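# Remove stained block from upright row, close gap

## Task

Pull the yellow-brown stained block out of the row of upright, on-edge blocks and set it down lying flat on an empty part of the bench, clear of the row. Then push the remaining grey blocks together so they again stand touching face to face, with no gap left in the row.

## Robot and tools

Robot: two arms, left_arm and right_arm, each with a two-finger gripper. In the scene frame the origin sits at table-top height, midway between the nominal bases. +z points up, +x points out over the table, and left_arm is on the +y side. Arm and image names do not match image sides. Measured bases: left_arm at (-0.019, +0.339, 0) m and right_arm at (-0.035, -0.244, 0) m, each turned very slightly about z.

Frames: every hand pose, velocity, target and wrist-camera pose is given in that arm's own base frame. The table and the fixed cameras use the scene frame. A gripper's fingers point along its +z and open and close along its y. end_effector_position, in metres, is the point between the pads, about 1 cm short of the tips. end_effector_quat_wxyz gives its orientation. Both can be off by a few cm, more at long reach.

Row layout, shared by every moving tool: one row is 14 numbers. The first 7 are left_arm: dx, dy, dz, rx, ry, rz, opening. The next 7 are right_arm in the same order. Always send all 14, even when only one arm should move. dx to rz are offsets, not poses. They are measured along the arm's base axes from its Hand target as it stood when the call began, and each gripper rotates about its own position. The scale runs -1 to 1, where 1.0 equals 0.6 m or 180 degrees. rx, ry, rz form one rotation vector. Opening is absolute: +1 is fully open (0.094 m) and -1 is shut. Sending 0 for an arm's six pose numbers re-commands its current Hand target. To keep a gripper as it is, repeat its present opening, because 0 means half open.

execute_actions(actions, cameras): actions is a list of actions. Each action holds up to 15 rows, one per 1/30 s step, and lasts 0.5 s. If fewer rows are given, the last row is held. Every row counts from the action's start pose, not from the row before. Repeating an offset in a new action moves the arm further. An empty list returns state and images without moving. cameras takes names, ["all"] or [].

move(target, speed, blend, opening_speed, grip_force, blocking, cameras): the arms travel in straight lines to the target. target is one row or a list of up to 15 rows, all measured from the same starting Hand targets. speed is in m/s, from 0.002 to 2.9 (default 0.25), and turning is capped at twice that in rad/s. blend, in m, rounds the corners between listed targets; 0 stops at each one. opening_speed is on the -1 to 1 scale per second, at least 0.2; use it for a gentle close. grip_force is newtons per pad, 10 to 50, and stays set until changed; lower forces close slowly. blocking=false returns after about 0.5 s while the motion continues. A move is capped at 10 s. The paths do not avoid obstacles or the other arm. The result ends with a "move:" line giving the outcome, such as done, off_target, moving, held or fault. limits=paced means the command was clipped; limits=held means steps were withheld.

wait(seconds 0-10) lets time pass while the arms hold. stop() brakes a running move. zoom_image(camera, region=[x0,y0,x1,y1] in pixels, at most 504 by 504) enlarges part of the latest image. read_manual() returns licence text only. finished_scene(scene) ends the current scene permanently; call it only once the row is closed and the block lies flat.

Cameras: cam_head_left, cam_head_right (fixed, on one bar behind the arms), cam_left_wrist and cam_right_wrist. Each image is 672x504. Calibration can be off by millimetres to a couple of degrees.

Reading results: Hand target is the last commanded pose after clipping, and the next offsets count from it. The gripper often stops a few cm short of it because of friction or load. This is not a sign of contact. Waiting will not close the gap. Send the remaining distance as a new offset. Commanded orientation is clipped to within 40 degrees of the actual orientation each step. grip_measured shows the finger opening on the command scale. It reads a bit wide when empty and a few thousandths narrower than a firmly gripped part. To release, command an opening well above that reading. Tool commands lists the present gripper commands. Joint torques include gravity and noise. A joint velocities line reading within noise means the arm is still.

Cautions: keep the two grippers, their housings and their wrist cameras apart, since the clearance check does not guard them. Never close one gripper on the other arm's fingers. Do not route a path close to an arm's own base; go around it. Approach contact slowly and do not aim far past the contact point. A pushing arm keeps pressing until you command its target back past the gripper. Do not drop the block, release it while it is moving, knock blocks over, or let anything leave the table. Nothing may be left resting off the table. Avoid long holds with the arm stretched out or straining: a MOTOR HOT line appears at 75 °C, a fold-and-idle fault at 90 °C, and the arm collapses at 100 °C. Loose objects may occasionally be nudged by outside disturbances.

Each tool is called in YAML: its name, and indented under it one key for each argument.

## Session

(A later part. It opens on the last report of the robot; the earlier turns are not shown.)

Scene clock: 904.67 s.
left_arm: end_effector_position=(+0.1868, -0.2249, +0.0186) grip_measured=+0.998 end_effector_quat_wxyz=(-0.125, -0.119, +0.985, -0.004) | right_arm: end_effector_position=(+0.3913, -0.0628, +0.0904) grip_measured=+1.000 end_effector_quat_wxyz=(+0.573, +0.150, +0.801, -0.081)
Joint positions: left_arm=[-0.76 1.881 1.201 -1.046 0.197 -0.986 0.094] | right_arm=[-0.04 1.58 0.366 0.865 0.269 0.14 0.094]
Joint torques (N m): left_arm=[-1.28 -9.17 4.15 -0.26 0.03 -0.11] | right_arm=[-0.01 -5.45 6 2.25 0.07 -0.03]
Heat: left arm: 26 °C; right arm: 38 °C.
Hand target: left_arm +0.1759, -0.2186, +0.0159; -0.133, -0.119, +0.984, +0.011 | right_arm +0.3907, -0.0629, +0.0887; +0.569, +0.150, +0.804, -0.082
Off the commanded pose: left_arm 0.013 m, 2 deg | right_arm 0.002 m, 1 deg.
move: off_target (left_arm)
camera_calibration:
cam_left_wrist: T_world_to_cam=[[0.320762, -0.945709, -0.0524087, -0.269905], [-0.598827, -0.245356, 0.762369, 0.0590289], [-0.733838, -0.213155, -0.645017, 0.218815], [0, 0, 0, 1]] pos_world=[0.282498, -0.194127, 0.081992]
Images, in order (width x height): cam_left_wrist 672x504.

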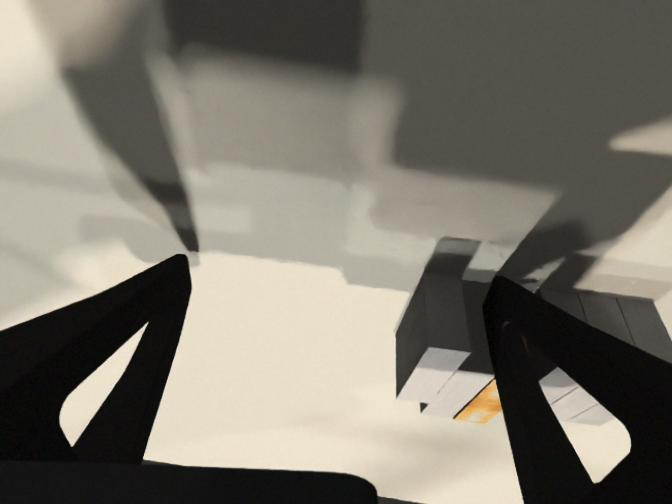

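move:
  target: [-0.0042, -0.0107, 0, 0, 0, 0, 1, 0, 0, 0, 0, 0, 0, 1]
  speed: 0.04
  cameras: ["cam_left_wrist"]

zoom_image:
  camera: "cam_left_wrist"
  region: [340, 250, 600, 445]

Scene clock: 918.87 s.
left_arm: end_effector_position=(+0.1858, -0.2257, +0.0188) grip_measured=+0.998 end_effector_quat_wxyz=(-0.120, -0.126, +0.985, +0.001) | right_arm: end_effector_position=(+0.3913, -0.0628, +0.0904) grip_measured=+1.000 end_effector_quat_wxyz=(+0.573, +0.150, +0.801, -0.081)
Joint positions: left_arm=[-0.771 1.879 1.201 -1.046 0.186 -1.01 0.094] | right_arm=[-0.04 1.58 0.366 0.865 0.269 0.14 0.094]
Joint torques (N m): left_arm=[-2.14 -8.4 5.14 -0.25 0.18 -0.07] | right_arm=[-0.02 -5.45 6 2.25 0.07 -0.03]
Heat: left arm: 27 °C; right arm: 38 °C.
Hand target: left_arm +0.1734, -0.2250, +0.0159; -0.133, -0.119, +0.984, +0.011 | right_arm +0.3907, -0.0629, +0.0887; +0.569, +0.150, +0.804, -0.082
Off the commanded pose: left_arm 0.013 m, 2 deg | right_arm 0.002 m, 1 deg.
move: off_target (left_arm)
camera_calibration:
cam_left_wrist: T_world_to_cam=[[0.331974, -0.941304, -0.0611558, -0.271153], [-0.60174, -0.261255, 0.754755, 0.0551574], [-0.726431, -0.21376, -0.65315, 0.216582], [0, 0, 0, 1]] pos_world=[0.280538, -0.194531, 0.0832475]
Images, in order (width x height): cam_left_wrist 672x504.

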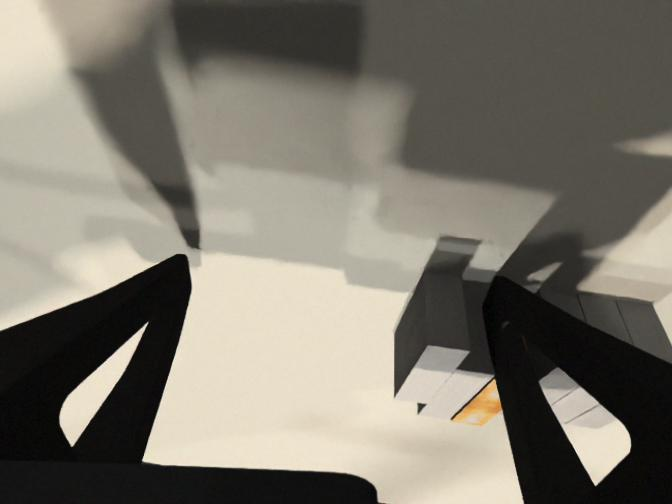

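Scaled by 1.938.

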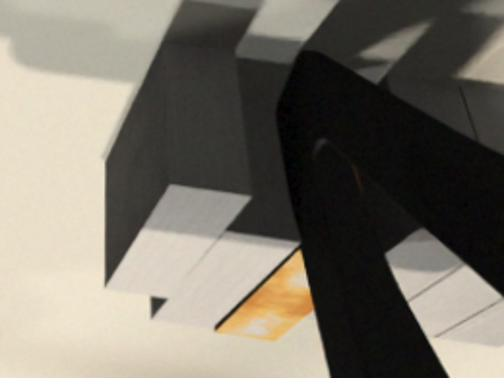

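move:
  target: [0.0348, -0.0192, 0, 0, 0, 0, 1, 0, 0, 0, 0, 0, 0, 1]
  speed: 0.05
  cameras: []

Scene clock: 940.23 s.
left_arm: end_effector_position=(+0.1895, -0.2312, +0.0207) grip_measured=+0.998 end_effector_quat_wxyz=(-0.133, -0.121, +0.984, +0.013) | right_arm: end_effector_position=(+0.3913, -0.0628, +0.0904) grip_measured=+1.000 end_effector_quat_wxyz=(+0.573, +0.150, +0.801, -0.081)
Joint positions: left_arm=[-0.773 1.932 1.276 -1.104 0.191 -1 0.094] | right_arm=[-0.04 1.58 0.366 0.865 0.269 0.14 0.094]
Joint torques (N m): left_arm=[-0.1 -6.8 8.39 -0.09 0.11 0.04] | right_arm=[-0.02 -5.45 6 2.25 0.07 -0.03]
Heat: left arm: 27 °C; right arm: 38 °C.
Hand target: left_arm +0.1942, -0.2365, +0.0159; -0.133, -0.119, +0.984, +0.011 | right_arm +0.3907, -0.0629, +0.0887; +0.569, +0.150, +0.804, -0.082
Off the commanded pose: left_arm 0.009 m, 0 deg | right_arm 0.002 m, 1 deg.
move: done
No camera images: "cameras" was empty.

move:
  target: [-0.0308, 0.0203, 0, 0, 0, 0, 0.945, 0, 0, 0, 0, 0, 0, 1]
  speed: 0.04
  cameras: ["cam_left_wrist"]

zoom_image:
  camera: "cam_left_wrist"
  region: [340, 250, 600, 445]

Scene clock: 956.17 s.
left_arm: end_effector_position=(+0.1880, -0.2308, +0.0185) grip_measured=+0.947 end_effector_quat_wxyz=(-0.122, -0.119, +0.985, -0.004) | right_arm: end_effector_position=(+0.3913, -0.0628, +0.0904) grip_measured=+1.000 end_effector_quat_wxyz=(+0.573, +0.150, +0.801, -0.081)
Joint positions: left_arm=[-0.773 1.893 1.219 -1.045 0.194 -1 0.091] | right_arm=[-0.04 1.58 0.366 0.865 0.269 0.14 0.094]
Joint torques (N m): left_arm=[-1.29 -9.26 4.14 -0.27 0.09 -0.11] | right_arm=[-0.02 -5.45 6 2.25 0.07 -0.03]
Heat: left arm: 27 °C; right arm: 38 °C.
Hand target: left_arm +0.1757, -0.2243, +0.0158; -0.133, -0.119, +0.984, +0.011 | right_arm +0.3907, -0.0629, +0.0887; +0.569, +0.150, +0.804, -0.082
Off the commanded pose: left_arm 0.014 m, 2 deg | right_arm 0.002 m, 1 deg.
move: off_target (left_arm)
camera_calibration:
cam_left_wrist: T_world_to_cam=[[0.32105, -0.945709, -0.0506013, -0.275958], [-0.603411, -0.245443, 0.758718, 0.0593656], [-0.729947, -0.213053, -0.649451, 0.217685], [0, 0, 0, 1]] pos_world=[0.283317, -0.200027, 0.0823701]
Images, in order (width x height): cam_left_wrist 672x504.

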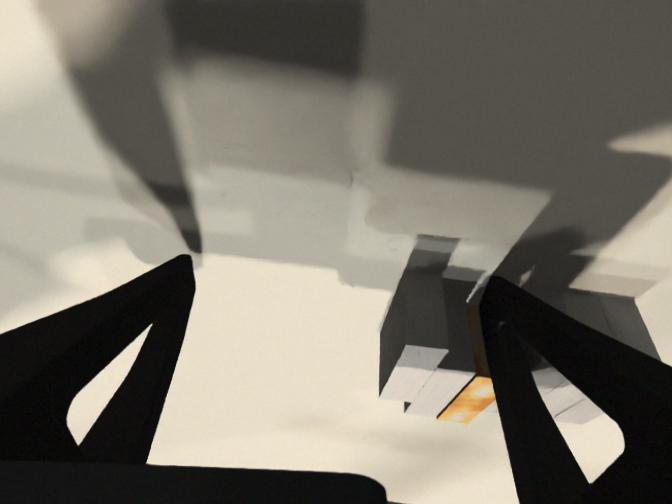

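Scaled by 1.938.

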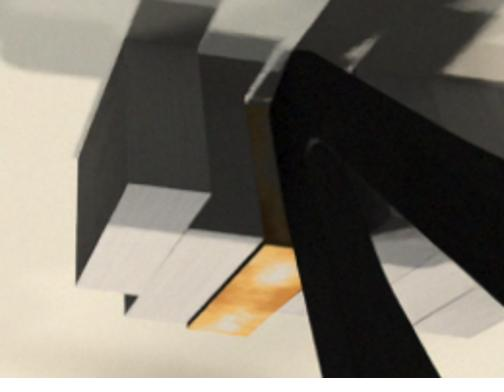

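move:
  target: [-0.0158, -0.0018, 0, 0, 0, 0, 0.868, 0, 0, 0, 0, 0, 0, 1]
  speed: 0.03
  cameras: ["cam_left_wrist"]

zoom_image:
  camera: "cam_left_wrist"
  region: [340, 250, 600, 445]

Scene clock: 968.07 s.
left_arm: end_effector_position=(+0.1799, -0.2329, +0.0183) grip_measured=+0.870 end_effector_quat_wxyz=(-0.119, -0.119, +0.986, -0.006) | right_arm: end_effector_position=(+0.3913, -0.0628, +0.0904) grip_measured=+1.000 end_effector_quat_wxyz=(+0.573, +0.150, +0.801, -0.081)
Joint positions: left_arm=[-0.797 1.872 1.191 -1.027 0.195 -1.024 0.088] | right_arm=[-0.04 1.58 0.366 0.865 0.269 0.14 0.094]
Joint torques (N m): left_arm=[-1.33 -9.05 4.16 -0.32 0.14 -0.12] | right_arm=[-0.02 -5.45 6.01 2.25 0.07 -0.03]
Heat: left arm: 27 °C; right arm: 38 °C.
Hand target: left_arm +0.1663, -0.2253, +0.0159; -0.133, -0.119, +0.984, +0.011 | right_arm +0.3907, -0.0629, +0.0887; +0.569, +0.150, +0.804, -0.082
Off the commanded pose: left_arm 0.016 m, 3 deg | right_arm 0.002 m, 1 deg.
move: off_target (left_arm)
camera_calibration:
cam_left_wrist: T_world_to_cam=[[0.321491, -0.945766, -0.0465907, -0.275452], [-0.60797, -0.243887, 0.755574, 0.0552572], [-0.725959, -0.214585, -0.653404, 0.210185], [0, 0, 0, 1]] pos_world=[0.274736, -0.201934, 0.0827516]
Images, in order (width x height): cam_left_wrist 672x504.

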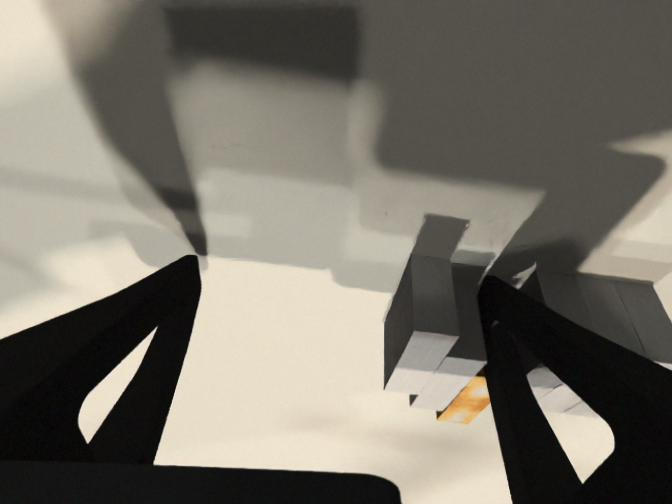

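Scaled by 1.938.

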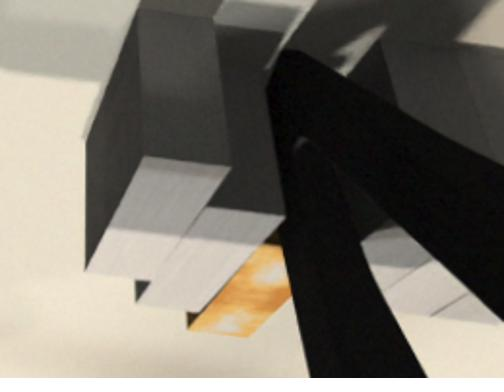

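move:
  target: [-0.013, -0.003, 0, 0, 0, 0, 0.868, 0, 0, 0, 0, 0, 0, 1]
  speed: 0.03
  cameras: ["cam_left_wrist"]

zoom_image:
  camera: "cam_left_wrist"
  region: [340, 250, 600, 445]

Scene clock: 982.93 s.
left_arm: end_effector_position=(+0.1732, -0.2343, +0.0183) grip_measured=+0.870 end_effector_quat_wxyz=(-0.117, -0.121, +0.986, -0.005) | right_arm: end_effector_position=(+0.3913, -0.0628, +0.0904) grip_measured=+1.000 end_effector_quat_wxyz=(+0.573, +0.150, +0.801, -0.081)
Joint positions: left_arm=[-0.818 1.857 1.172 -1.018 0.195 -1.048 0.088] | right_arm=[-0.04 1.58 0.366 0.865 0.269 0.14 0.094]
Joint torques (N m): left_arm=[-1.46 -8.88 4.11 -0.31 0.18 -0.09] | right_arm=[-0.02 -5.45 6 2.25 0.07 -0.03]
Heat: left arm: 27 °C; right arm: 38 °C.
Hand target: left_arm +0.1585, -0.2272, +0.0159; -0.133, -0.119, +0.984, +0.011 | right_arm +0.3907, -0.0629, +0.0887; +0.569, +0.150, +0.804, -0.082
Off the commanded pose: left_arm 0.017 m, 3 deg | right_arm 0.002 m, 1 deg.
move: off_target (left_arm)
camera_calibration:
cam_left_wrist: T_world_to_cam=[[0.324238, -0.944796, -0.0472228, -0.274912], [-0.609387, -0.246792, 0.753486, 0.0504357], [-0.723545, -0.215532, -0.655766, 0.204378], [0, 0, 0, 1]] pos_world=[0.267749, -0.203239, 0.0830394]
Images, in order (width x height): cam_left_wrist 672x504.

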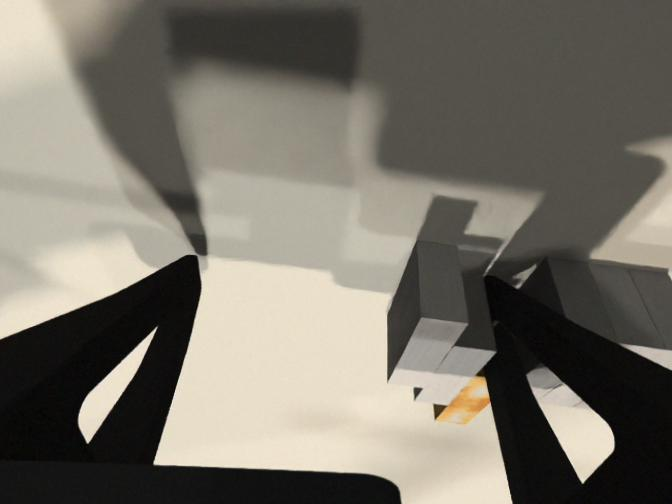

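Scaled by 1.938.

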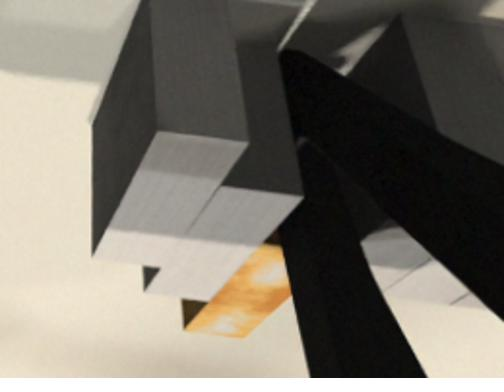

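move:
  target: [-0.0205, -0.005, 0, 0, 0, 0, 0.868, 0, 0, 0, 0, 0, 0, 1]
  speed: 0.03
  cameras: ["cam_left_wrist", "cam_head_left"]

zoom_image:
  camera: "cam_left_wrist"
  region: [340, 250, 600, 445]

Scene clock: 991.47 s.
left_arm: end_effector_position=(+0.1590, -0.2370, +0.0183) grip_measured=+0.870 end_effector_quat_wxyz=(-0.119, -0.119, +0.986, -0.003) | right_arm: end_effector_position=(+0.3913, -0.0628, +0.0904) grip_measured=+1.000 end_effector_quat_wxyz=(+0.573, +0.150, +0.801, -0.081)
Joint positions: left_arm=[-0.857 1.834 1.141 -1.008 0.2 -1.083 0.088] | right_arm=[-0.04 1.58 0.366 0.865 0.269 0.14 0.094]
Joint torques (N m): left_arm=[-1.32 -8.65 4.19 -0.25 0.19 -0.12] | right_arm=[-0.01 -5.45 6 2.25 0.07 -0.03]
Heat: left arm: 27 °C; right arm: 38 °C.
Hand target: left_arm +0.1461, -0.2301, +0.0159; -0.133, -0.119, +0.984, +0.011 | right_arm +0.3907, -0.0629, +0.0887; +0.569, +0.150, +0.804, -0.082
Off the commanded pose: left_arm 0.015 m, 2 deg | right_arm 0.002 m, 1 deg.
move: off_target (left_arm)
camera_calibration:
cam_left_wrist: T_world_to_cam=[[0.319787, -0.946085, -0.051567, -0.272347], [-0.607523, -0.246505, 0.755084, 0.0409402], [-0.727085, -0.210138, -0.653597, 0.19539], [0, 0, 0, 1]] pos_world=[0.25403, -0.206512, 0.0827488]
Images, in order (width x height): cam_head_left 672x504, cam_left_wrist 672x504.

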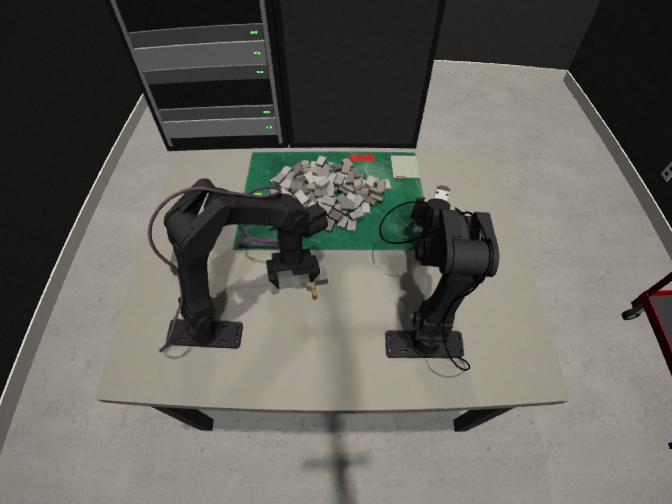

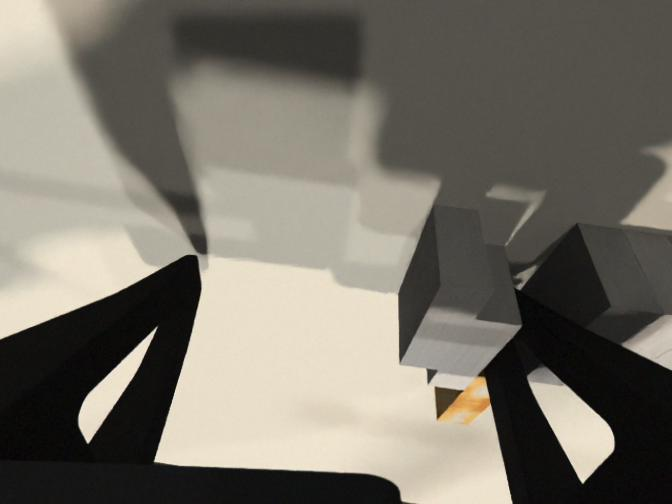

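Scaled by 1.938.

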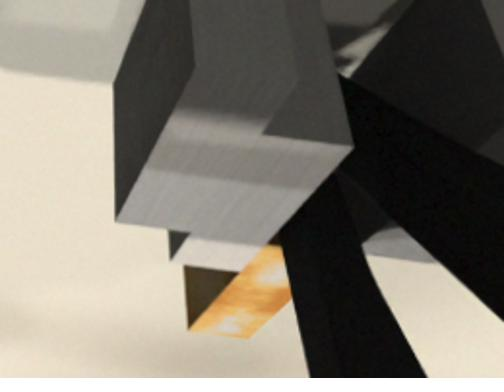

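zoom_image:
  camera: "cam_head_left"
  region: [270, 250, 360, 318]

Scaled by 5.600.

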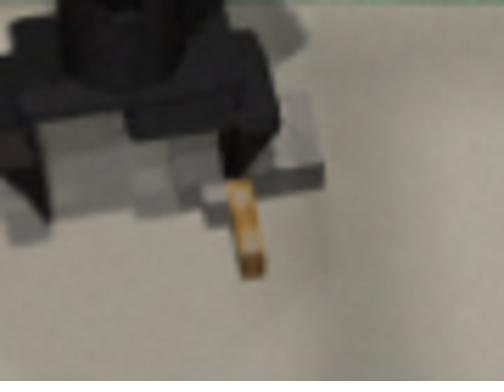

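move:
  target:
    - [0.02, 0.005, 0.02, 0, 0, 0, 0.868, 0, 0, 0, 0, 0, 0, 1]
    - [0.03, 0.01, 0.13, 0, 0, 0, 0.868, 0, 0, 0, 0, 0, 0, 1]
  speed: 0.1
  blend: [0.01, 0]
  cameras: ["cam_left_wrist", "cam_head_left"]

zoom_image:
  camera: "cam_head_left"
  region: [270, 250, 360, 318]

Scene clock: 1040.27 s.
left_arm: end_effector_position=(+0.1605, -0.2241, +0.0846) grip_measured=+0.870 end_effector_quat_wxyz=(-0.141, -0.119, +0.983, +0.020) | right_arm: end_effector_position=(+0.3913, -0.0628, +0.0904) grip_measured=+1.000 end_effector_quat_wxyz=(+0.573, +0.150, +0.801, -0.081)
Joint positions: left_arm=[-0.82 1.783 1.342 -1.331 0.204 -1.041 0.088] | right_arm=[-0.04 1.58 0.366 0.865 0.269 0.14 0.094]
Joint torques (N m): left_arm=[0.54 -9.59 8.72 -0.38 0.04 0.05] | right_arm=[-0.02 -5.45 6 2.25 0.07 -0.02]
Heat: left arm: 28 °C; right arm: 38 °C.
Hand target: left_arm +0.1642, -0.2242, +0.0939; -0.133, -0.119, +0.984, +0.011 | right_arm +0.3907, -0.0629, +0.0887; +0.569, +0.150, +0.804, -0.082
Off the commanded pose: left_arm 0.010 m, 1 deg | right_arm 0.002 m, 1 deg.
move: done; blend cut to 0.0085 m at target 1
camera_calibration:
cam_left_wrist: T_world_to_cam=[[0.312739, -0.944081, -0.104432, -0.251102], [-0.571085, -0.274748, 0.773548, -0.0187601], [-0.758984, -0.182279, -0.625074, 0.251466], [0, 0, 0, 1]] pos_world=[0.258674, -0.196378, 0.145474]
Images, in order (width x height): cam_head_left 672x504, cam_left_wrist 672x504.

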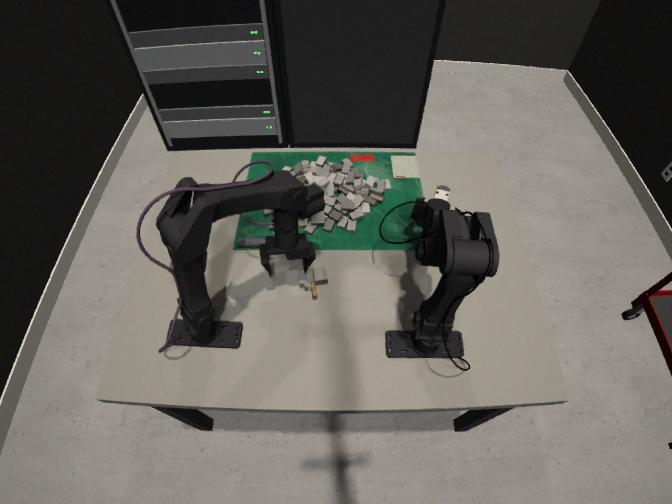

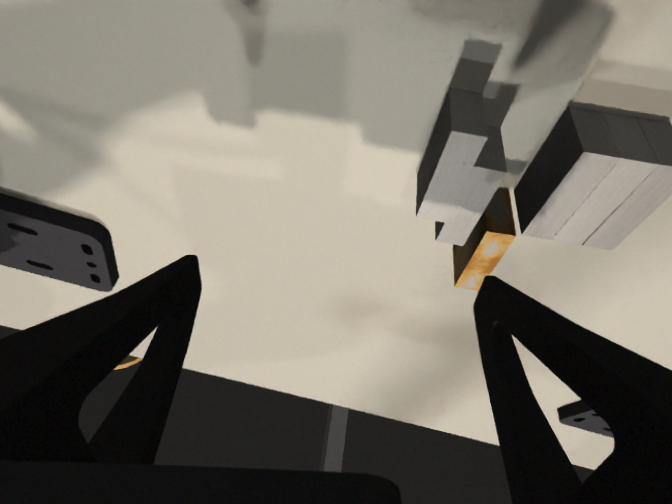

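Scaled by 5.600.

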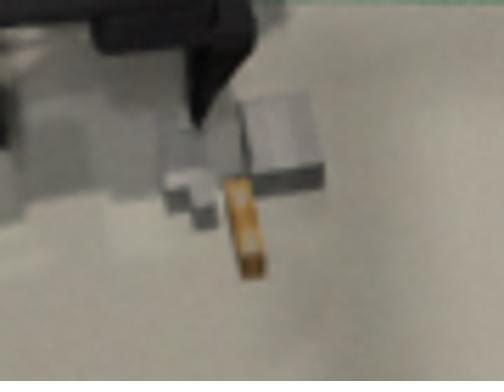

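zoom_image:
  camera: "cam_left_wrist"
  region: [400, 30, 660, 300]

Scaled by 1.867.

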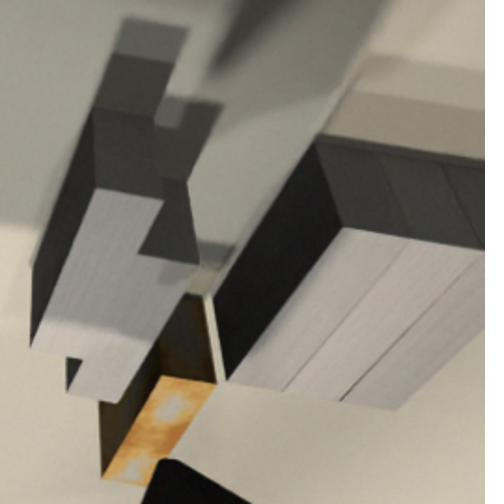

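move:
  target: [-0.0587, -0.1207, -0.0232, 0.0267, -0.1078, 0, -0.04, 0, 0, 0, 0, 0, 0, 1]
  speed: 0.15
  cameras: ["cam_left_wrist"]

Scene clock: 1080.67 s.
left_arm: end_effector_position=(+0.1235, -0.2924, +0.0804) grip_measured=-0.038 end_effector_quat_wxyz=(+0.029, -0.119, +0.992, +0.030) | right_arm: end_effector_position=(+0.3913, -0.0628, +0.0904) grip_measured=+1.000 end_effector_quat_wxyz=(+0.573, +0.150, +0.801, -0.081)
Joint positions: left_arm=[-1.215 1.802 1.381 -1.195 -0.071 -1.454 0.045] | right_arm=[-0.04 1.58 0.366 0.865 0.269 0.14 0.094]
Joint torques (N m): left_arm=[-0.13 -6.82 9.44 0.08 -0.29 -0.16] | right_arm=[-0.02 -5.45 6 2.25 0.07 -0.03]
Heat: left arm: 28 °C; right arm: 38 °C.
Hand target: left_arm +0.1289, -0.2966, +0.0800; +0.040, -0.125, +0.991, +0.032 | right_arm +0.3907, -0.0629, +0.0887; +0.569, +0.150, +0.804, -0.082
Off the commanded pose: left_arm 0.007 m, 1 deg | right_arm 0.002 m, 1 deg.
move: done
camera_calibration:
cam_left_wrist: T_world_to_cam=[[0.327056, -0.943462, -0.0539792, -0.310205], [-0.795003, -0.305573, 0.524019, -0.016728], [-0.510887, -0.12847, -0.849994, 0.211439], [0, 0, 0, 1]] pos_world=[0.196177, -0.270615, 0.171743]
Images, in order (width x height): cam_left_wrist 672x504.

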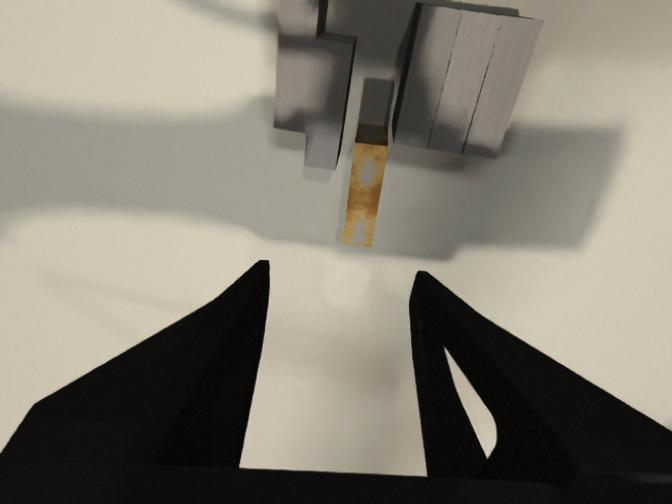

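move:
  target: [0.0035, -0.0057, -0.0967, -0.0162, -0.004, 0, -0.04, 0, 0, 0, 0, 0, 0, 1]
  speed: 0.1
  cameras: ["cam_left_wrist"]

Scene clock: 1110.17 s.
left_arm: end_effector_position=(+0.1291, -0.3072, +0.0306) grip_measured=-0.038 end_effector_quat_wxyz=(+0.039, -0.120, +0.992, -0.010) | right_arm: end_effector_position=(+0.3913, -0.0628, +0.0904) grip_measured=+1.000 end_effector_quat_wxyz=(+0.573, +0.150, +0.801, -0.081)
Joint positions: left_arm=[-1.215 1.835 1.218 -0.915 -0.072 -1.455 0.045] | right_arm=[-0.04 1.58 0.366 0.865 0.269 0.14 0.094]
Joint torques (N m): left_arm=[0.38 -7.2 5.87 0.27 -0.25 -0.09] | right_arm=[-0.02 -5.45 6 2.25 0.07 -0.02]
Heat: left arm: 28 °C; right arm: 38 °C.
Hand target: left_arm +0.1310, -0.2999, +0.0219; +0.043, -0.126, +0.991, +0.006 | right_arm +0.3907, -0.0629, +0.0887; +0.569, +0.150, +0.804, -0.082
Off the commanded pose: left_arm 0.011 m, 2 deg | right_arm 0.002 m, 1 deg.
move: off_target (left_arm)
camera_calibration:
cam_left_wrist: T_world_to_cam=[[0.327763, -0.944297, 0.0295629, -0.331481], [-0.810319, -0.264896, 0.522698, 0.0237729], [-0.485751, -0.195277, -0.852005, 0.146348], [0, 0, 0, 1]] pos_world=[0.199, -0.278141, 0.122063]
Images, in order (width x height): cam_left_wrist 672x504.

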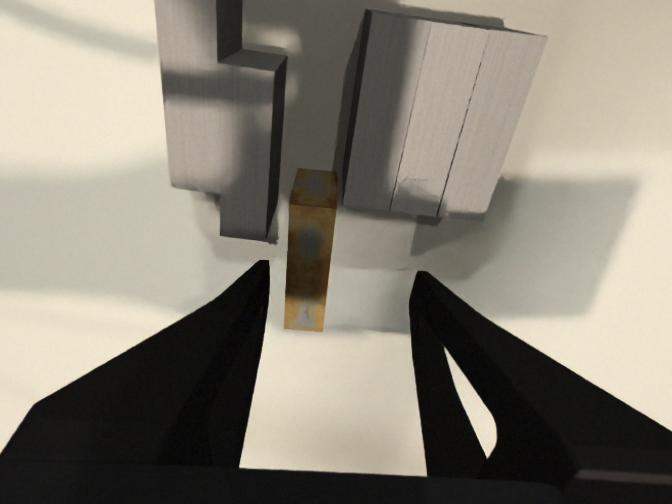

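move:
  target: [-0.0055, 0.0303, -0.008, 0, 0, 0, -0.04, 0, 0, 0, 0, 0, 0, 1]
  speed: 0.05
  cameras: ["cam_left_wrist"]

Scene clock: 1128.77 s.
left_arm: end_effector_position=(+0.1252, -0.2895, +0.0166) grip_measured=-0.038 end_effector_quat_wxyz=(+0.036, -0.124, +0.992, +0.002) | right_arm: end_effector_position=(+0.3913, -0.0628, +0.0904) grip_measured=+1.000 end_effector_quat_wxyz=(+0.573, +0.150, +0.801, -0.081)
Joint positions: left_arm=[-1.207 1.815 1.132 -0.873 -0.072 -1.455 0.045] | right_arm=[-0.04 1.58 0.366 0.865 0.269 0.14 0.094]
Joint torques (N m): left_arm=[0.72 -9.7 5.03 0.22 -0.24 0.04] | right_arm=[-0.02 -5.45 6 2.25 0.07 -0.03]
Heat: left arm: 28 °C; right arm: 38 °C.
Hand target: left_arm +0.1277, -0.2819, +0.0171; +0.043, -0.126, +0.991, +0.006 | right_arm +0.3907, -0.0629, +0.0887; +0.569, +0.150, +0.804, -0.082
Off the commanded pose: left_arm 0.008 m, 1 deg | right_arm 0.002 m, 1 deg.
move: done
camera_calibration:
cam_left_wrist: T_world_to_cam=[[0.335539, -0.942012, 0.00513232, -0.31308], [-0.803611, -0.28339, 0.523354, 0.0263769], [-0.491551, -0.17973, -0.8521, 0.141241], [0, 0, 0, 1]] pos_world=[0.195675, -0.262065, 0.108154]
Images, in order (width x height): cam_left_wrist 672x504.

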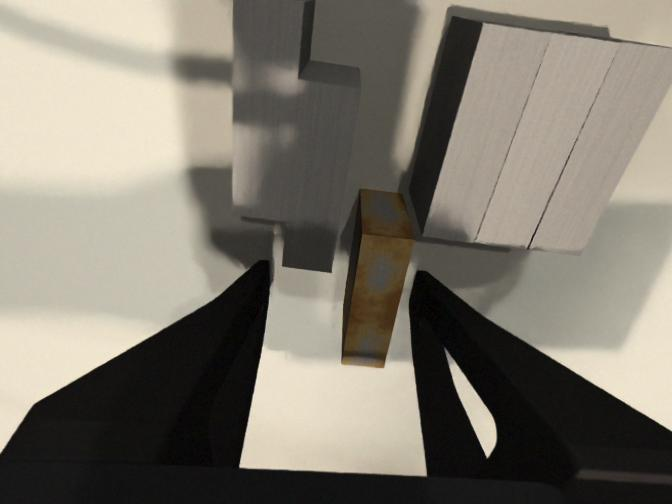

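move:
  target: [0.0113, -0.0268, 0, 0, 0, 0, -0.04, 0, 0, 0, 0, 0, 0, 1]
  speed: 0.05
  cameras: ["cam_left_wrist"]

Scene clock: 1144.27 s.
left_arm: end_effector_position=(+0.1297, -0.2993, +0.0189) grip_measured=-0.038 end_effector_quat_wxyz=(+0.038, -0.125, +0.991, -0.006) | right_arm: end_effector_position=(+0.3913, -0.0628, +0.0904) grip_measured=+1.000 end_effector_quat_wxyz=(+0.573, +0.150, +0.801, -0.081)
Joint positions: left_arm=[-1.204 1.836 1.169 -0.874 -0.072 -1.455 0.045] | right_arm=[-0.04 1.58 0.366 0.865 0.269 0.14 0.094]
Joint torques (N m): left_arm=[0.62 -6.72 8.83 0.09 -0.24 0.07] | right_arm=[-0.02 -5.45 6 2.25 0.07 -0.02]
Heat: left arm: 27 °C; right arm: 38 °C.
Hand target: left_arm +0.1345, -0.2978, +0.0171; +0.043, -0.126, +0.991, +0.006 | right_arm +0.3907, -0.0629, +0.0887; +0.569, +0.150, +0.804, -0.082
Off the commanded pose: left_arm 0.005 m, 1 deg | right_arm 0.002 m, 1 deg.
move: done
camera_calibration:
cam_left_wrist: T_world_to_cam=[[0.337553, -0.941086, 0.0203689, -0.324063], [-0.805842, -0.277724, 0.522961, 0.0280838], [-0.486494, -0.192941, -0.852113, 0.139119], [0, 0, 0, 1]] pos_world=[0.1997, -0.27033, 0.110459]
Images, in order (width x height): cam_left_wrist 672x504.

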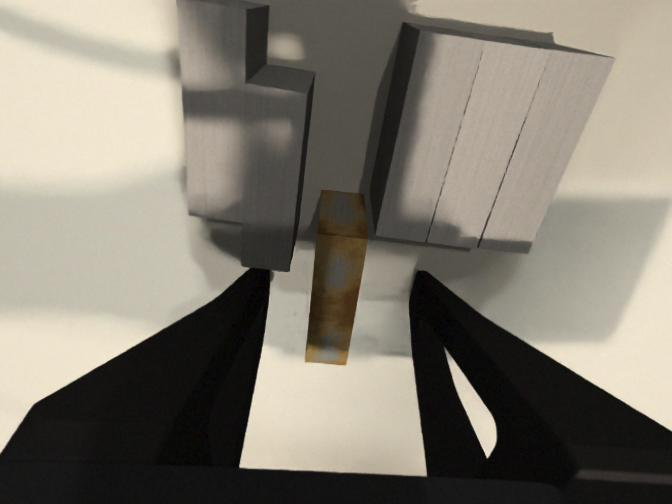

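move:
  target: [0, 0, 0, 0, 0, 0, -0.95, 0, 0, 0, 0, 0, 0, 1]
  speed: 0.05
  opening_speed: 0.4
  grip_force: [25, 50]
  cameras: ["cam_left_wrist"]

Scene clock: 1157.93 s.
left_arm: end_effector_position=(+0.1292, -0.2977, +0.0189) grip_measured=-0.758 end_effector_quat_wxyz=(+0.037, -0.125, +0.991, -0.002) | right_arm: end_effector_position=(+0.3913, -0.0628, +0.0904) grip_measured=+1.000 end_effector_quat_wxyz=(+0.573, +0.150, +0.801, -0.081)
Joint positions: left_arm=[-1.204 1.836 1.169 -0.881 -0.072 -1.455 0.011] | right_arm=[-0.04 1.58 0.366 0.865 0.269 0.14 0.094]
Joint torques (N m): left_arm=[0.61 -6.72 8.84 0.13 -0.25 0.06] | right_arm=[-0.01 -5.44 6 2.25 0.07 -0.02]
Heat: left arm: 27 °C; right arm: 38 °C.
Hand target: left_arm +0.1345, -0.2978, +0.0171; +0.043, -0.126, +0.991, +0.006 | right_arm +0.3907, -0.0629, +0.0887; +0.569, +0.150, +0.804, -0.082
Off the commanded pose: left_arm 0.006 m, 1 deg | right_arm 0.002 m, 1 deg.
grip_force (N): 25, 50
move: done
camera_calibration:
cam_left_wrist: T_world_to_cam=[[0.338, -0.94105, 0.0134761, -0.322217], [-0.804416, -0.281432, 0.523173, 0.026842], [-0.48854, -0.187673, -0.85212, 0.14101], [0, 0, 0, 1]] pos_world=[0.19939, -0.269204, 0.110457]
Images, in order (width x height): cam_left_wrist 672x504.

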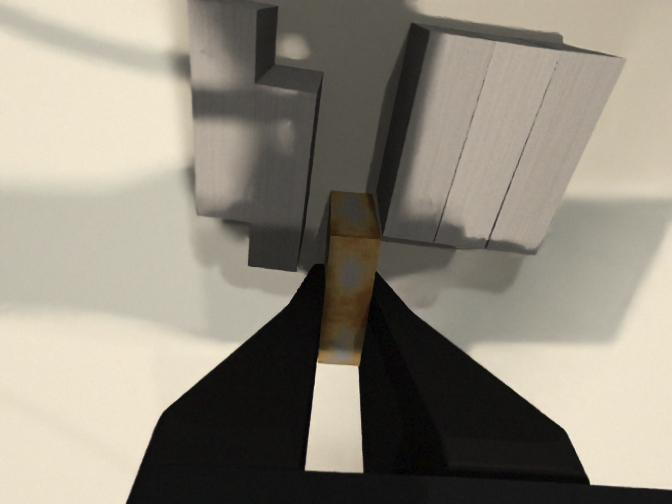

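move:
  target:
    - [0, 0, 0.06, 0, 0, 0, -0.95, 0, 0, 0, 0, 0, 0, 1]
    - [-0.2242, 0.013, 0.06, 0, 0, -0.1306, -0.95, 0, 0, 0, 0, 0, 0, 1]
  speed: 0.12
  blend: [0.015, 0]
  cameras: ["cam_left_wrist", "cam_head_left"]

Scene clock: 1179.30 s.
left_arm: end_effector_position=(-0.0026, -0.2964, +0.0488) grip_measured=-0.759 end_effector_quat_wxyz=(+0.036, +0.084, +0.996, -0.003) | right_arm: end_effector_position=(+0.3913, -0.0628, +0.0904) grip_measured=+1.000 end_effector_quat_wxyz=(+0.573, +0.150, +0.801, -0.081)
Joint positions: left_arm=[-1.626 1.705 1.137 -0.994 -0.072 -1.458 0.011] | right_arm=[-0.04 1.58 0.366 0.865 0.269 0.14 0.094]
Joint torques (N m): left_arm=[-0.21 -9.63 5.75 0.08 -0.25 -0.14] | right_arm=[-0.02 -5.45 6 2.25 0.07 -0.02]
Heat: left arm: 27 °C; right arm: 38 °C.
Hand target: left_arm +0.0000, -0.2901, +0.0532; +0.044, +0.079, +0.996, -0.003 | right_arm +0.3907, -0.0629, +0.0887; +0.569, +0.150, +0.804, -0.082
Off the commanded pose: left_arm 0.008 m, 1 deg | right_arm 0.002 m, 1 deg.
grip_force (N): 25, 50
move: done
camera_calibration:
cam_left_wrist: T_world_to_cam=[[-0.0743781, -0.99723, -0.000366339, -0.294042], [-0.849685, 0.0631812, 0.523491, 0.00745358], [-0.522018, 0.0392476, -0.852031, 0.16955], [0, 0, 0, 1]] pos_world=[0.0729712, -0.300353, 0.140452]
Images, in order (width x height): cam_head_left 672x504, cam_left_wrist 672x504.

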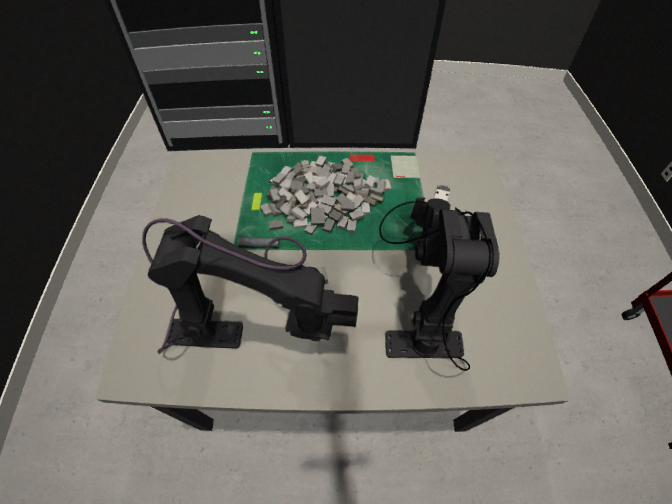

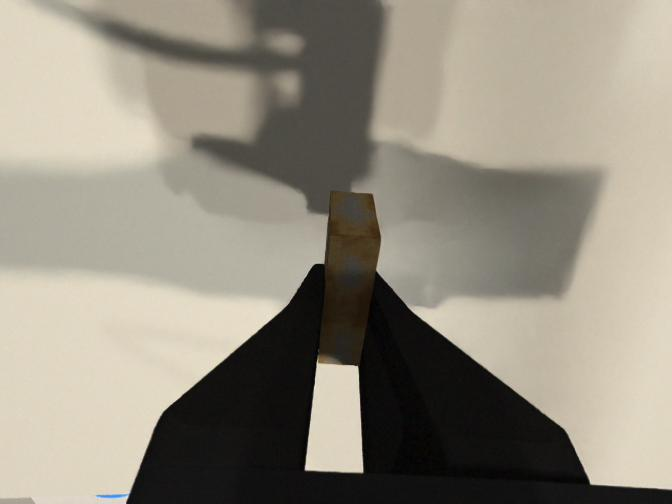

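move:
  target: [0, 0, -0.0533, 0, 0, 0, -0.95, 0, 0, 0, 0, 0, 0, 1]
  speed: 0.05

Scene clock: 1185.90 s.
left_arm: end_effector_position=(-0.0025, -0.2961, +0.0291) grip_measured=-0.759 end_effector_quat_wxyz=(+0.036, +0.083, +0.996, -0.018) | right_arm: end_effector_position=(+0.3913, -0.0628, +0.0904) grip_measured=+1.000 end_effector_quat_wxyz=(+0.573, +0.150, +0.801, -0.081)
Joint positions: left_arm=[-1.626 1.705 1.052 -0.88 -0.072 -1.458 0.011] | right_arm=[-0.04 1.58 0.366 0.865 0.269 0.14 0.094]
Joint torques (N m): left_arm=[-0.28 -5.83 5.72 0.27 -0.25 -0.14] | right_arm=[-0.01 -5.45 6 2.25 0.07 -0.03]
Heat: left arm: 28 °C; right arm: 38 °C.
Hand target: left_arm +0.0000, -0.2900, +0.0212; +0.044, +0.079, +0.996, -0.003 | right_arm +0.3907, -0.0629, +0.0887; +0.569, +0.150, +0.804, -0.082
Off the commanded pose: left_arm 0.010 m, 2 deg | right_arm 0.002 m, 1 deg.
grip_force (N): 25, 50
move: done

move:
  target: [0, 0, -0.015, 0.0085, 0, 0, -0.95, 0, 0, 0, 0, 0, 0, 1]
  speed: 0.04

Scene clock: 1193.67 s.
left_arm: end_effector_position=(-0.0024, -0.2938, +0.0183) grip_measured=-0.759 end_effector_quat_wxyz=(+0.036, +0.084, +0.996, -0.001) | right_arm: end_effector_position=(+0.3913, -0.0628, +0.0904) grip_measured=+1.000 end_effector_quat_wxyz=(+0.573, +0.150, +0.801, -0.081)
Joint positions: left_arm=[-1.626 1.745 1.052 -0.874 -0.072 -1.459 0.011] | right_arm=[-0.04 1.58 0.366 0.865 0.269 0.14 0.094]
Joint torques (N m): left_arm=[-0.16 -6.04 6.19 0.21 -0.24 -0.13] | right_arm=[-0.02 -5.44 6 2.25 0.07 -0.03]
Heat: left arm: 27 °C; right arm: 38 °C.
Hand target: left_arm +0.0000, -0.2901, +0.0122; +0.043, +0.079, +0.996, +0.010 | right_arm +0.3907, -0.0629, +0.0887; +0.569, +0.150, +0.804, -0.082
Off the commanded pose: left_arm 0.008 m, 2 deg | right_arm 0.002 m, 1 deg.
grip_force (N): 25, 50
move: done

move:
  target: [0, 0, 0, 0, 0, 0, -0.2, 0, 0, 0, 0, 0, 0, 1]
  speed: 0.04
  opening_speed: 0.4
  cameras: ["cam_left_wrist"]

Scene clock: 1201.37 s.
left_arm: end_effector_position=(-0.0024, -0.2940, +0.0183) grip_measured=-0.202 end_effector_quat_wxyz=(+0.036, +0.083, +0.996, -0.002) | right_arm: end_effector_position=(+0.3913, -0.0628, +0.0904) grip_measured=+1.000 end_effector_quat_wxyz=(+0.573, +0.150, +0.801, -0.081)
Joint positions: left_arm=[-1.626 1.745 1.052 -0.873 -0.072 -1.459 0.037] | right_arm=[-0.04 1.58 0.366 0.865 0.269 0.14 0.094]
Joint torques (N m): left_arm=[-0.16 -6.05 6.24 0.22 -0.23 -0.13] | right_arm=[-0.01 -5.45 6 2.25 0.07 -0.03]
Heat: left arm: 27 °C; right arm: 38 °C.
Hand target: left_arm +0.0000, -0.2901, +0.0122; +0.043, +0.079, +0.996, +0.010 | right_arm +0.3907, -0.0629, +0.0887; +0.569, +0.150, +0.804, -0.082
Off the commanded pose: left_arm 0.008 m, 2 deg | right_arm 0.002 m, 1 deg.
grip_force (N): 25, 50
move: done
camera_calibration:
cam_left_wrist: T_world_to_cam=[[-0.0732141, -0.997311, -0.00337609, -0.291613], [-0.849853, 0.0606168, 0.523522, 0.0226961], [-0.521909, 0.0411983, -0.852006, 0.144152], [0, 0, 0, 1]] pos_world=[0.0731721, -0.298144, 0.109951]
Images, in order (width x height): cam_left_wrist 672x504.

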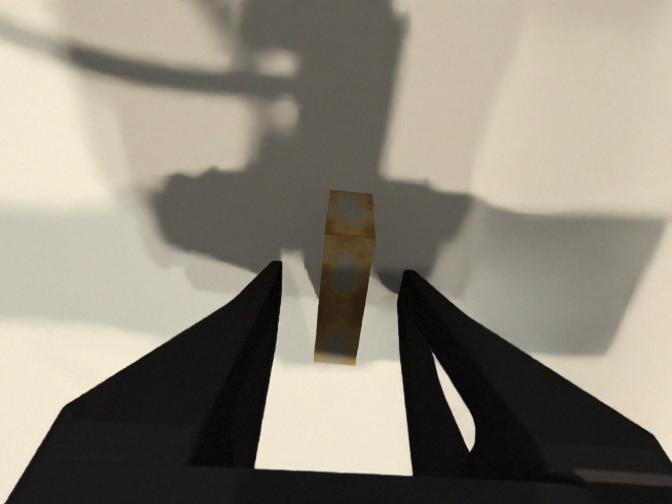

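move:
  target:
    - [0, 0, 0.08, 0, 0, 0, -0.2, 0, 0, 0, 0, 0, 0, 1]
    - [0.0158, -0.0033, 0.1217, 0.0185, 0.0251, -0.4996, 1, 0, 0, 0, 0, 0, 0, 1]
  speed: 0.25
  blend: [0.01, 0]
  grip_force: 50
  cameras: ["cam_left_wrist", "cam_head_left"]

Scene clock: 1255.70 s.
left_arm: end_effector_position=(+0.0089, -0.2868, +0.0751) grip_measured=+0.998 end_effector_quat_wxyz=(-0.009, +0.761, +0.649, +0.013) | right_arm: end_effector_position=(+0.3913, -0.0628, +0.0904) grip_measured=+1.000 end_effector_quat_wxyz=(+0.573, +0.150, +0.801, -0.081)
Joint positions: left_arm=[-1.549 1.679 1.217 -1.139 -0.01 0.18 0.094] | right_arm=[-0.04 1.58 0.366 0.865 0.269 0.14 0.094]
Joint torques (N m): left_arm=[0.59 -8.57 9.44 0.05 0.07 0.08] | right_arm=[-0.02 -5.45 6 2.25 0.07 -0.03]
Heat: left arm: 27 °C; right arm: 38 °C.
Hand target: left_arm +0.0095, -0.2921, +0.0851; +0.000, +0.761, +0.649, +0.001 | right_arm +0.3907, -0.0629, +0.0887; +0.569, +0.150, +0.804, -0.082
Off the commanded pose: left_arm 0.011 m, 2 deg | right_arm 0.002 m, 1 deg.
move: off_target (left_arm); target 2's new opening was sent with left_arm's hand 0.011 m and 2 deg from that target
camera_calibration:
cam_left_wrist: T_world_to_cam=[[-0.997736, 0.065657, -0.0145451, 0.0306764], [0.0433132, 0.792857, 0.607866, 0.197874], [0.0514429, 0.60586, -0.793906, 0.350522], [0, 0, 0, 1]] pos_world=[0.00400457, -0.371267, 0.158447]
Images, in order (width x height): cam_head_left 672x504, cam_left_wrist 672x504.

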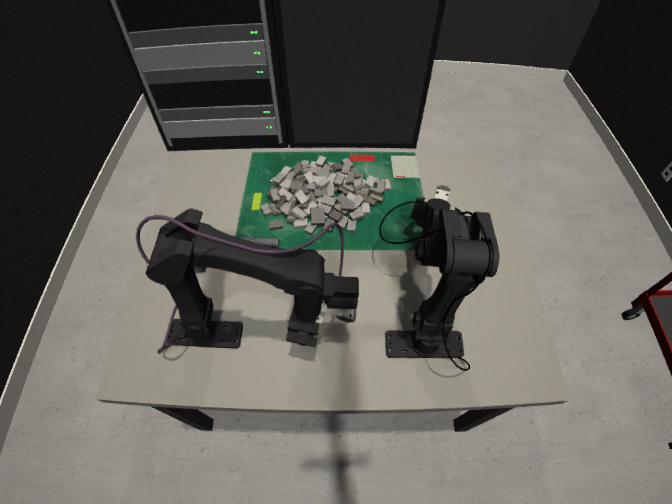

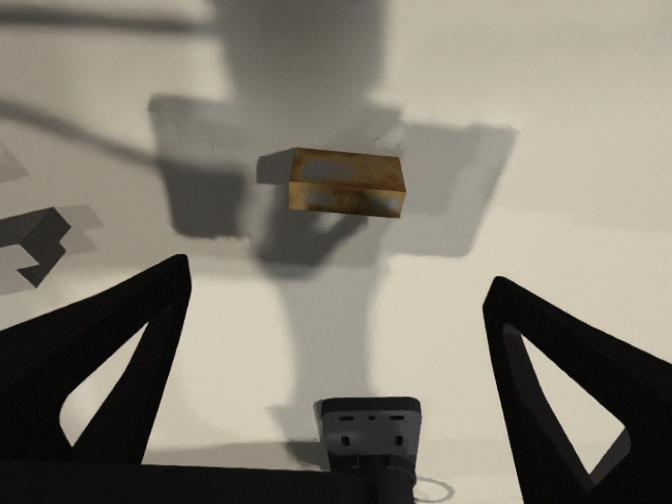

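move:
  target: [-0.0038, -0.0132, -0.1085, 0, 0, 0, 0.5, 0, 0, 0, 0, 0, 0, 1]
  speed: 0.12
  cameras: ["cam_left_wrist"]

Scene clock: 1287.80 s.
left_arm: end_effector_position=(+0.0091, -0.3022, +0.0268) grip_measured=+0.502 end_effector_quat_wxyz=(+0.007, +0.761, +0.649, +0.000) | right_arm: end_effector_position=(+0.3913, -0.0628, +0.0904) grip_measured=+1.000 end_effector_quat_wxyz=(+0.573, +0.150, +0.801, -0.081)
Joint positions: left_arm=[-1.549 1.755 1.103 -0.907 -0.009 0.181 0.071] | right_arm=[-0.04 1.58 0.366 0.865 0.269 0.14 0.094]
Joint torques (N m): left_arm=[-0.2 -6.6 5.78 0.34 0.07 -0.01] | right_arm=[-0.02 -5.45 6.01 2.25 0.07 -0.02]
Heat: left arm: 27 °C; right arm: 38 °C.
Hand target: left_arm +0.0071, -0.2999, +0.0200; +0.000, +0.761, +0.649, +0.001 | right_arm +0.3907, -0.0629, +0.0887; +0.569, +0.150, +0.804, -0.082
Off the commanded pose: left_arm 0.007 m, 1 deg | right_arm 0.002 m, 1 deg.
move: done
camera_calibration:
cam_left_wrist: T_world_to_cam=[[-0.997712, 0.0653334, -0.0174111, 0.0311062], [0.0435228, 0.817633, 0.574092, 0.247854], [0.0517432, 0.57202, -0.818606, 0.311955], [0, 0, 0, 1]] pos_world=[0.0041061, -0.383131, 0.113619]
Images, in order (width x height): cam_left_wrist 672x504.

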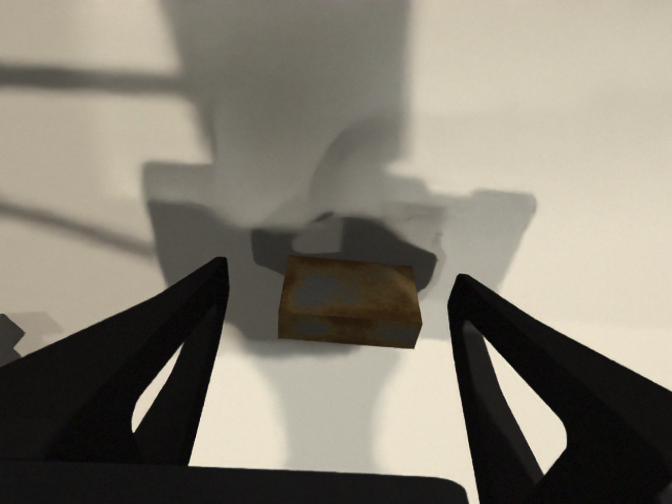

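move:
  target: [0, 0.0183, -0.0058, 0, 0, 0, 0.3, 0, 0, 0, 0, 0, 0, 1]
  speed: 0.06
  cameras: ["cam_left_wrist"]

Scene clock: 1296.93 s.
left_arm: end_effector_position=(+0.0086, -0.2892, +0.0156) grip_measured=+0.302 end_effector_quat_wxyz=(-0.005, +0.761, +0.649, +0.009) | right_arm: end_effector_position=(+0.3913, -0.0628, +0.0904) grip_measured=+1.000 end_effector_quat_wxyz=(+0.573, +0.150, +0.801, -0.081)
Joint positions: left_arm=[-1.549 1.755 1.054 -0.889 -0.007 0.181 0.061] | right_arm=[-0.04 1.58 0.366 0.865 0.269 0.14 0.094]
Joint torques (N m): left_arm=[-0.1 -9.05 5.2 0.32 0.05 -0.01] | right_arm=[-0.02 -5.45 6 2.25 0.07 -0.03]
Heat: left arm: 27 °C; right arm: 38 °C.
Hand target: left_arm +0.0071, -0.2890, +0.0166; +0.000, +0.761, +0.649, +0.000 | right_arm +0.3907, -0.0629, +0.0887; +0.569, +0.150, +0.804, -0.082
Off the commanded pose: left_arm 0.002 m, 1 deg | right_arm 0.002 m, 1 deg.
move: done
camera_calibration:
cam_left_wrist: T_world_to_cam=[[-0.997744, 0.0658116, -0.0132809, 0.029545], [0.0447848, 0.799771, 0.598633, 0.238108], [0.0500187, 0.596687, -0.800913, 0.302228], [0, 0, 0, 1]] pos_world=[0.00369772, -0.372711, 0.0999113]
Images, in order (width x height): cam_left_wrist 672x504.

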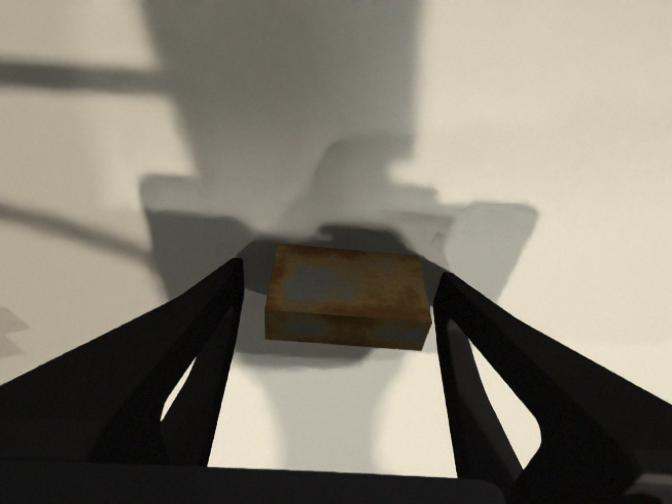

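move:
  target: [0, -0.0167, 0.008, 0, 0, 0, 0.2, 0, 0, 0, 0, 0, 0, 1]
  speed: 0.06

Scene clock: 1302.47 s.
left_arm: end_effector_position=(+0.0086, -0.2945, +0.0191) grip_measured=+0.202 end_effector_quat_wxyz=(+0.000, +0.761, +0.649, +0.004) | right_arm: end_effector_position=(+0.3913, -0.0628, +0.0904) grip_measured=+1.000 end_effector_quat_wxyz=(+0.573, +0.150, +0.801, -0.081)
Joint positions: left_arm=[-1.549 1.755 1.07 -0.891 -0.007 0.181 0.056] | right_arm=[-0.04 1.58 0.366 0.865 0.269 0.14 0.094]
Joint torques (N m): left_arm=[-0.21 -6.9 8.73 0.1 0.05 -0.01] | right_arm=[-0.02 -5.45 6 2.25 0.07 -0.02]
Heat: left arm: 26 °C; right arm: 38 °C.
Hand target: left_arm +0.0072, -0.2990, +0.0214; +0.000, +0.761, +0.649, +0.001 | right_arm +0.3907, -0.0629, +0.0887; +0.569, +0.150, +0.804, -0.082
Off the commanded pose: left_arm 0.005 m, 0 deg | right_arm 0.002 m, 1 deg.
move: done

move:
  target: [0, 0, 0.0085, 0, 0, 0, 0.05, 0, 0, 0, 0, 0, 0, 1]
  speed: 0.06
  cameras: ["cam_left_wrist"]

Scene clock: 1312.43 s.
left_arm: end_effector_position=(+0.0085, -0.2940, +0.0217) grip_measured=+0.052 end_effector_quat_wxyz=(-0.002, +0.761, +0.649, +0.006) | right_arm: end_effector_position=(+0.3913, -0.0628, +0.0904) grip_measured=+1.000 end_effector_quat_wxyz=(+0.573, +0.150, +0.801, -0.081)
Joint positions: left_arm=[-1.549 1.755 1.081 -0.909 -0.007 0.181 0.049] | right_arm=[-0.04 1.58 0.366 0.865 0.269 0.14 0.094]
Joint torques (N m): left_arm=[-0.16 -7.56 8.8 0.07 0.03 -0.03] | right_arm=[-0.02 -5.45 6 2.25 0.07 -0.03]
Heat: left arm: 26 °C; right arm: 38 °C.
Hand target: left_arm +0.0072, -0.2990, +0.0265; +0.000, +0.761, +0.649, +0.001 | right_arm +0.3907, -0.0629, +0.0887; +0.569, +0.150, +0.804, -0.082
Off the commanded pose: left_arm 0.007 m, 1 deg | right_arm 0.002 m, 1 deg.
move: done
camera_calibration:
cam_left_wrist: T_world_to_cam=[[-0.997751, 0.0657269, -0.0131151, 0.0299597], [0.0451774, 0.80409, 0.592789, 0.239737], [0.0495079, 0.590864, -0.805251, 0.308363], [0, 0, 0, 1]] pos_world=[0.00379524, -0.37694, 0.106589]
Images, in order (width x height): cam_left_wrist 672x504.

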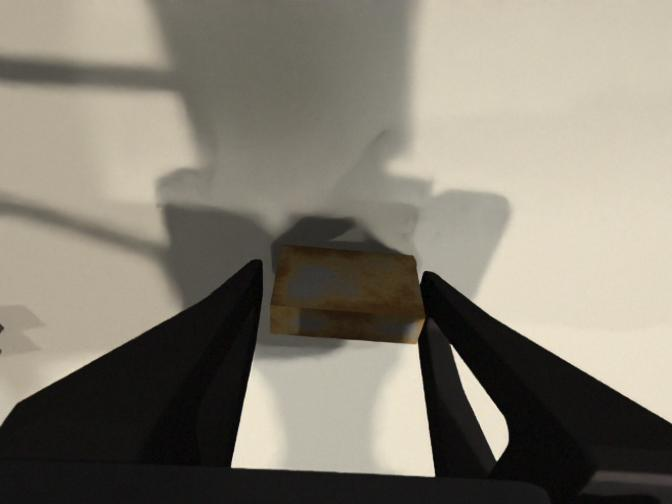

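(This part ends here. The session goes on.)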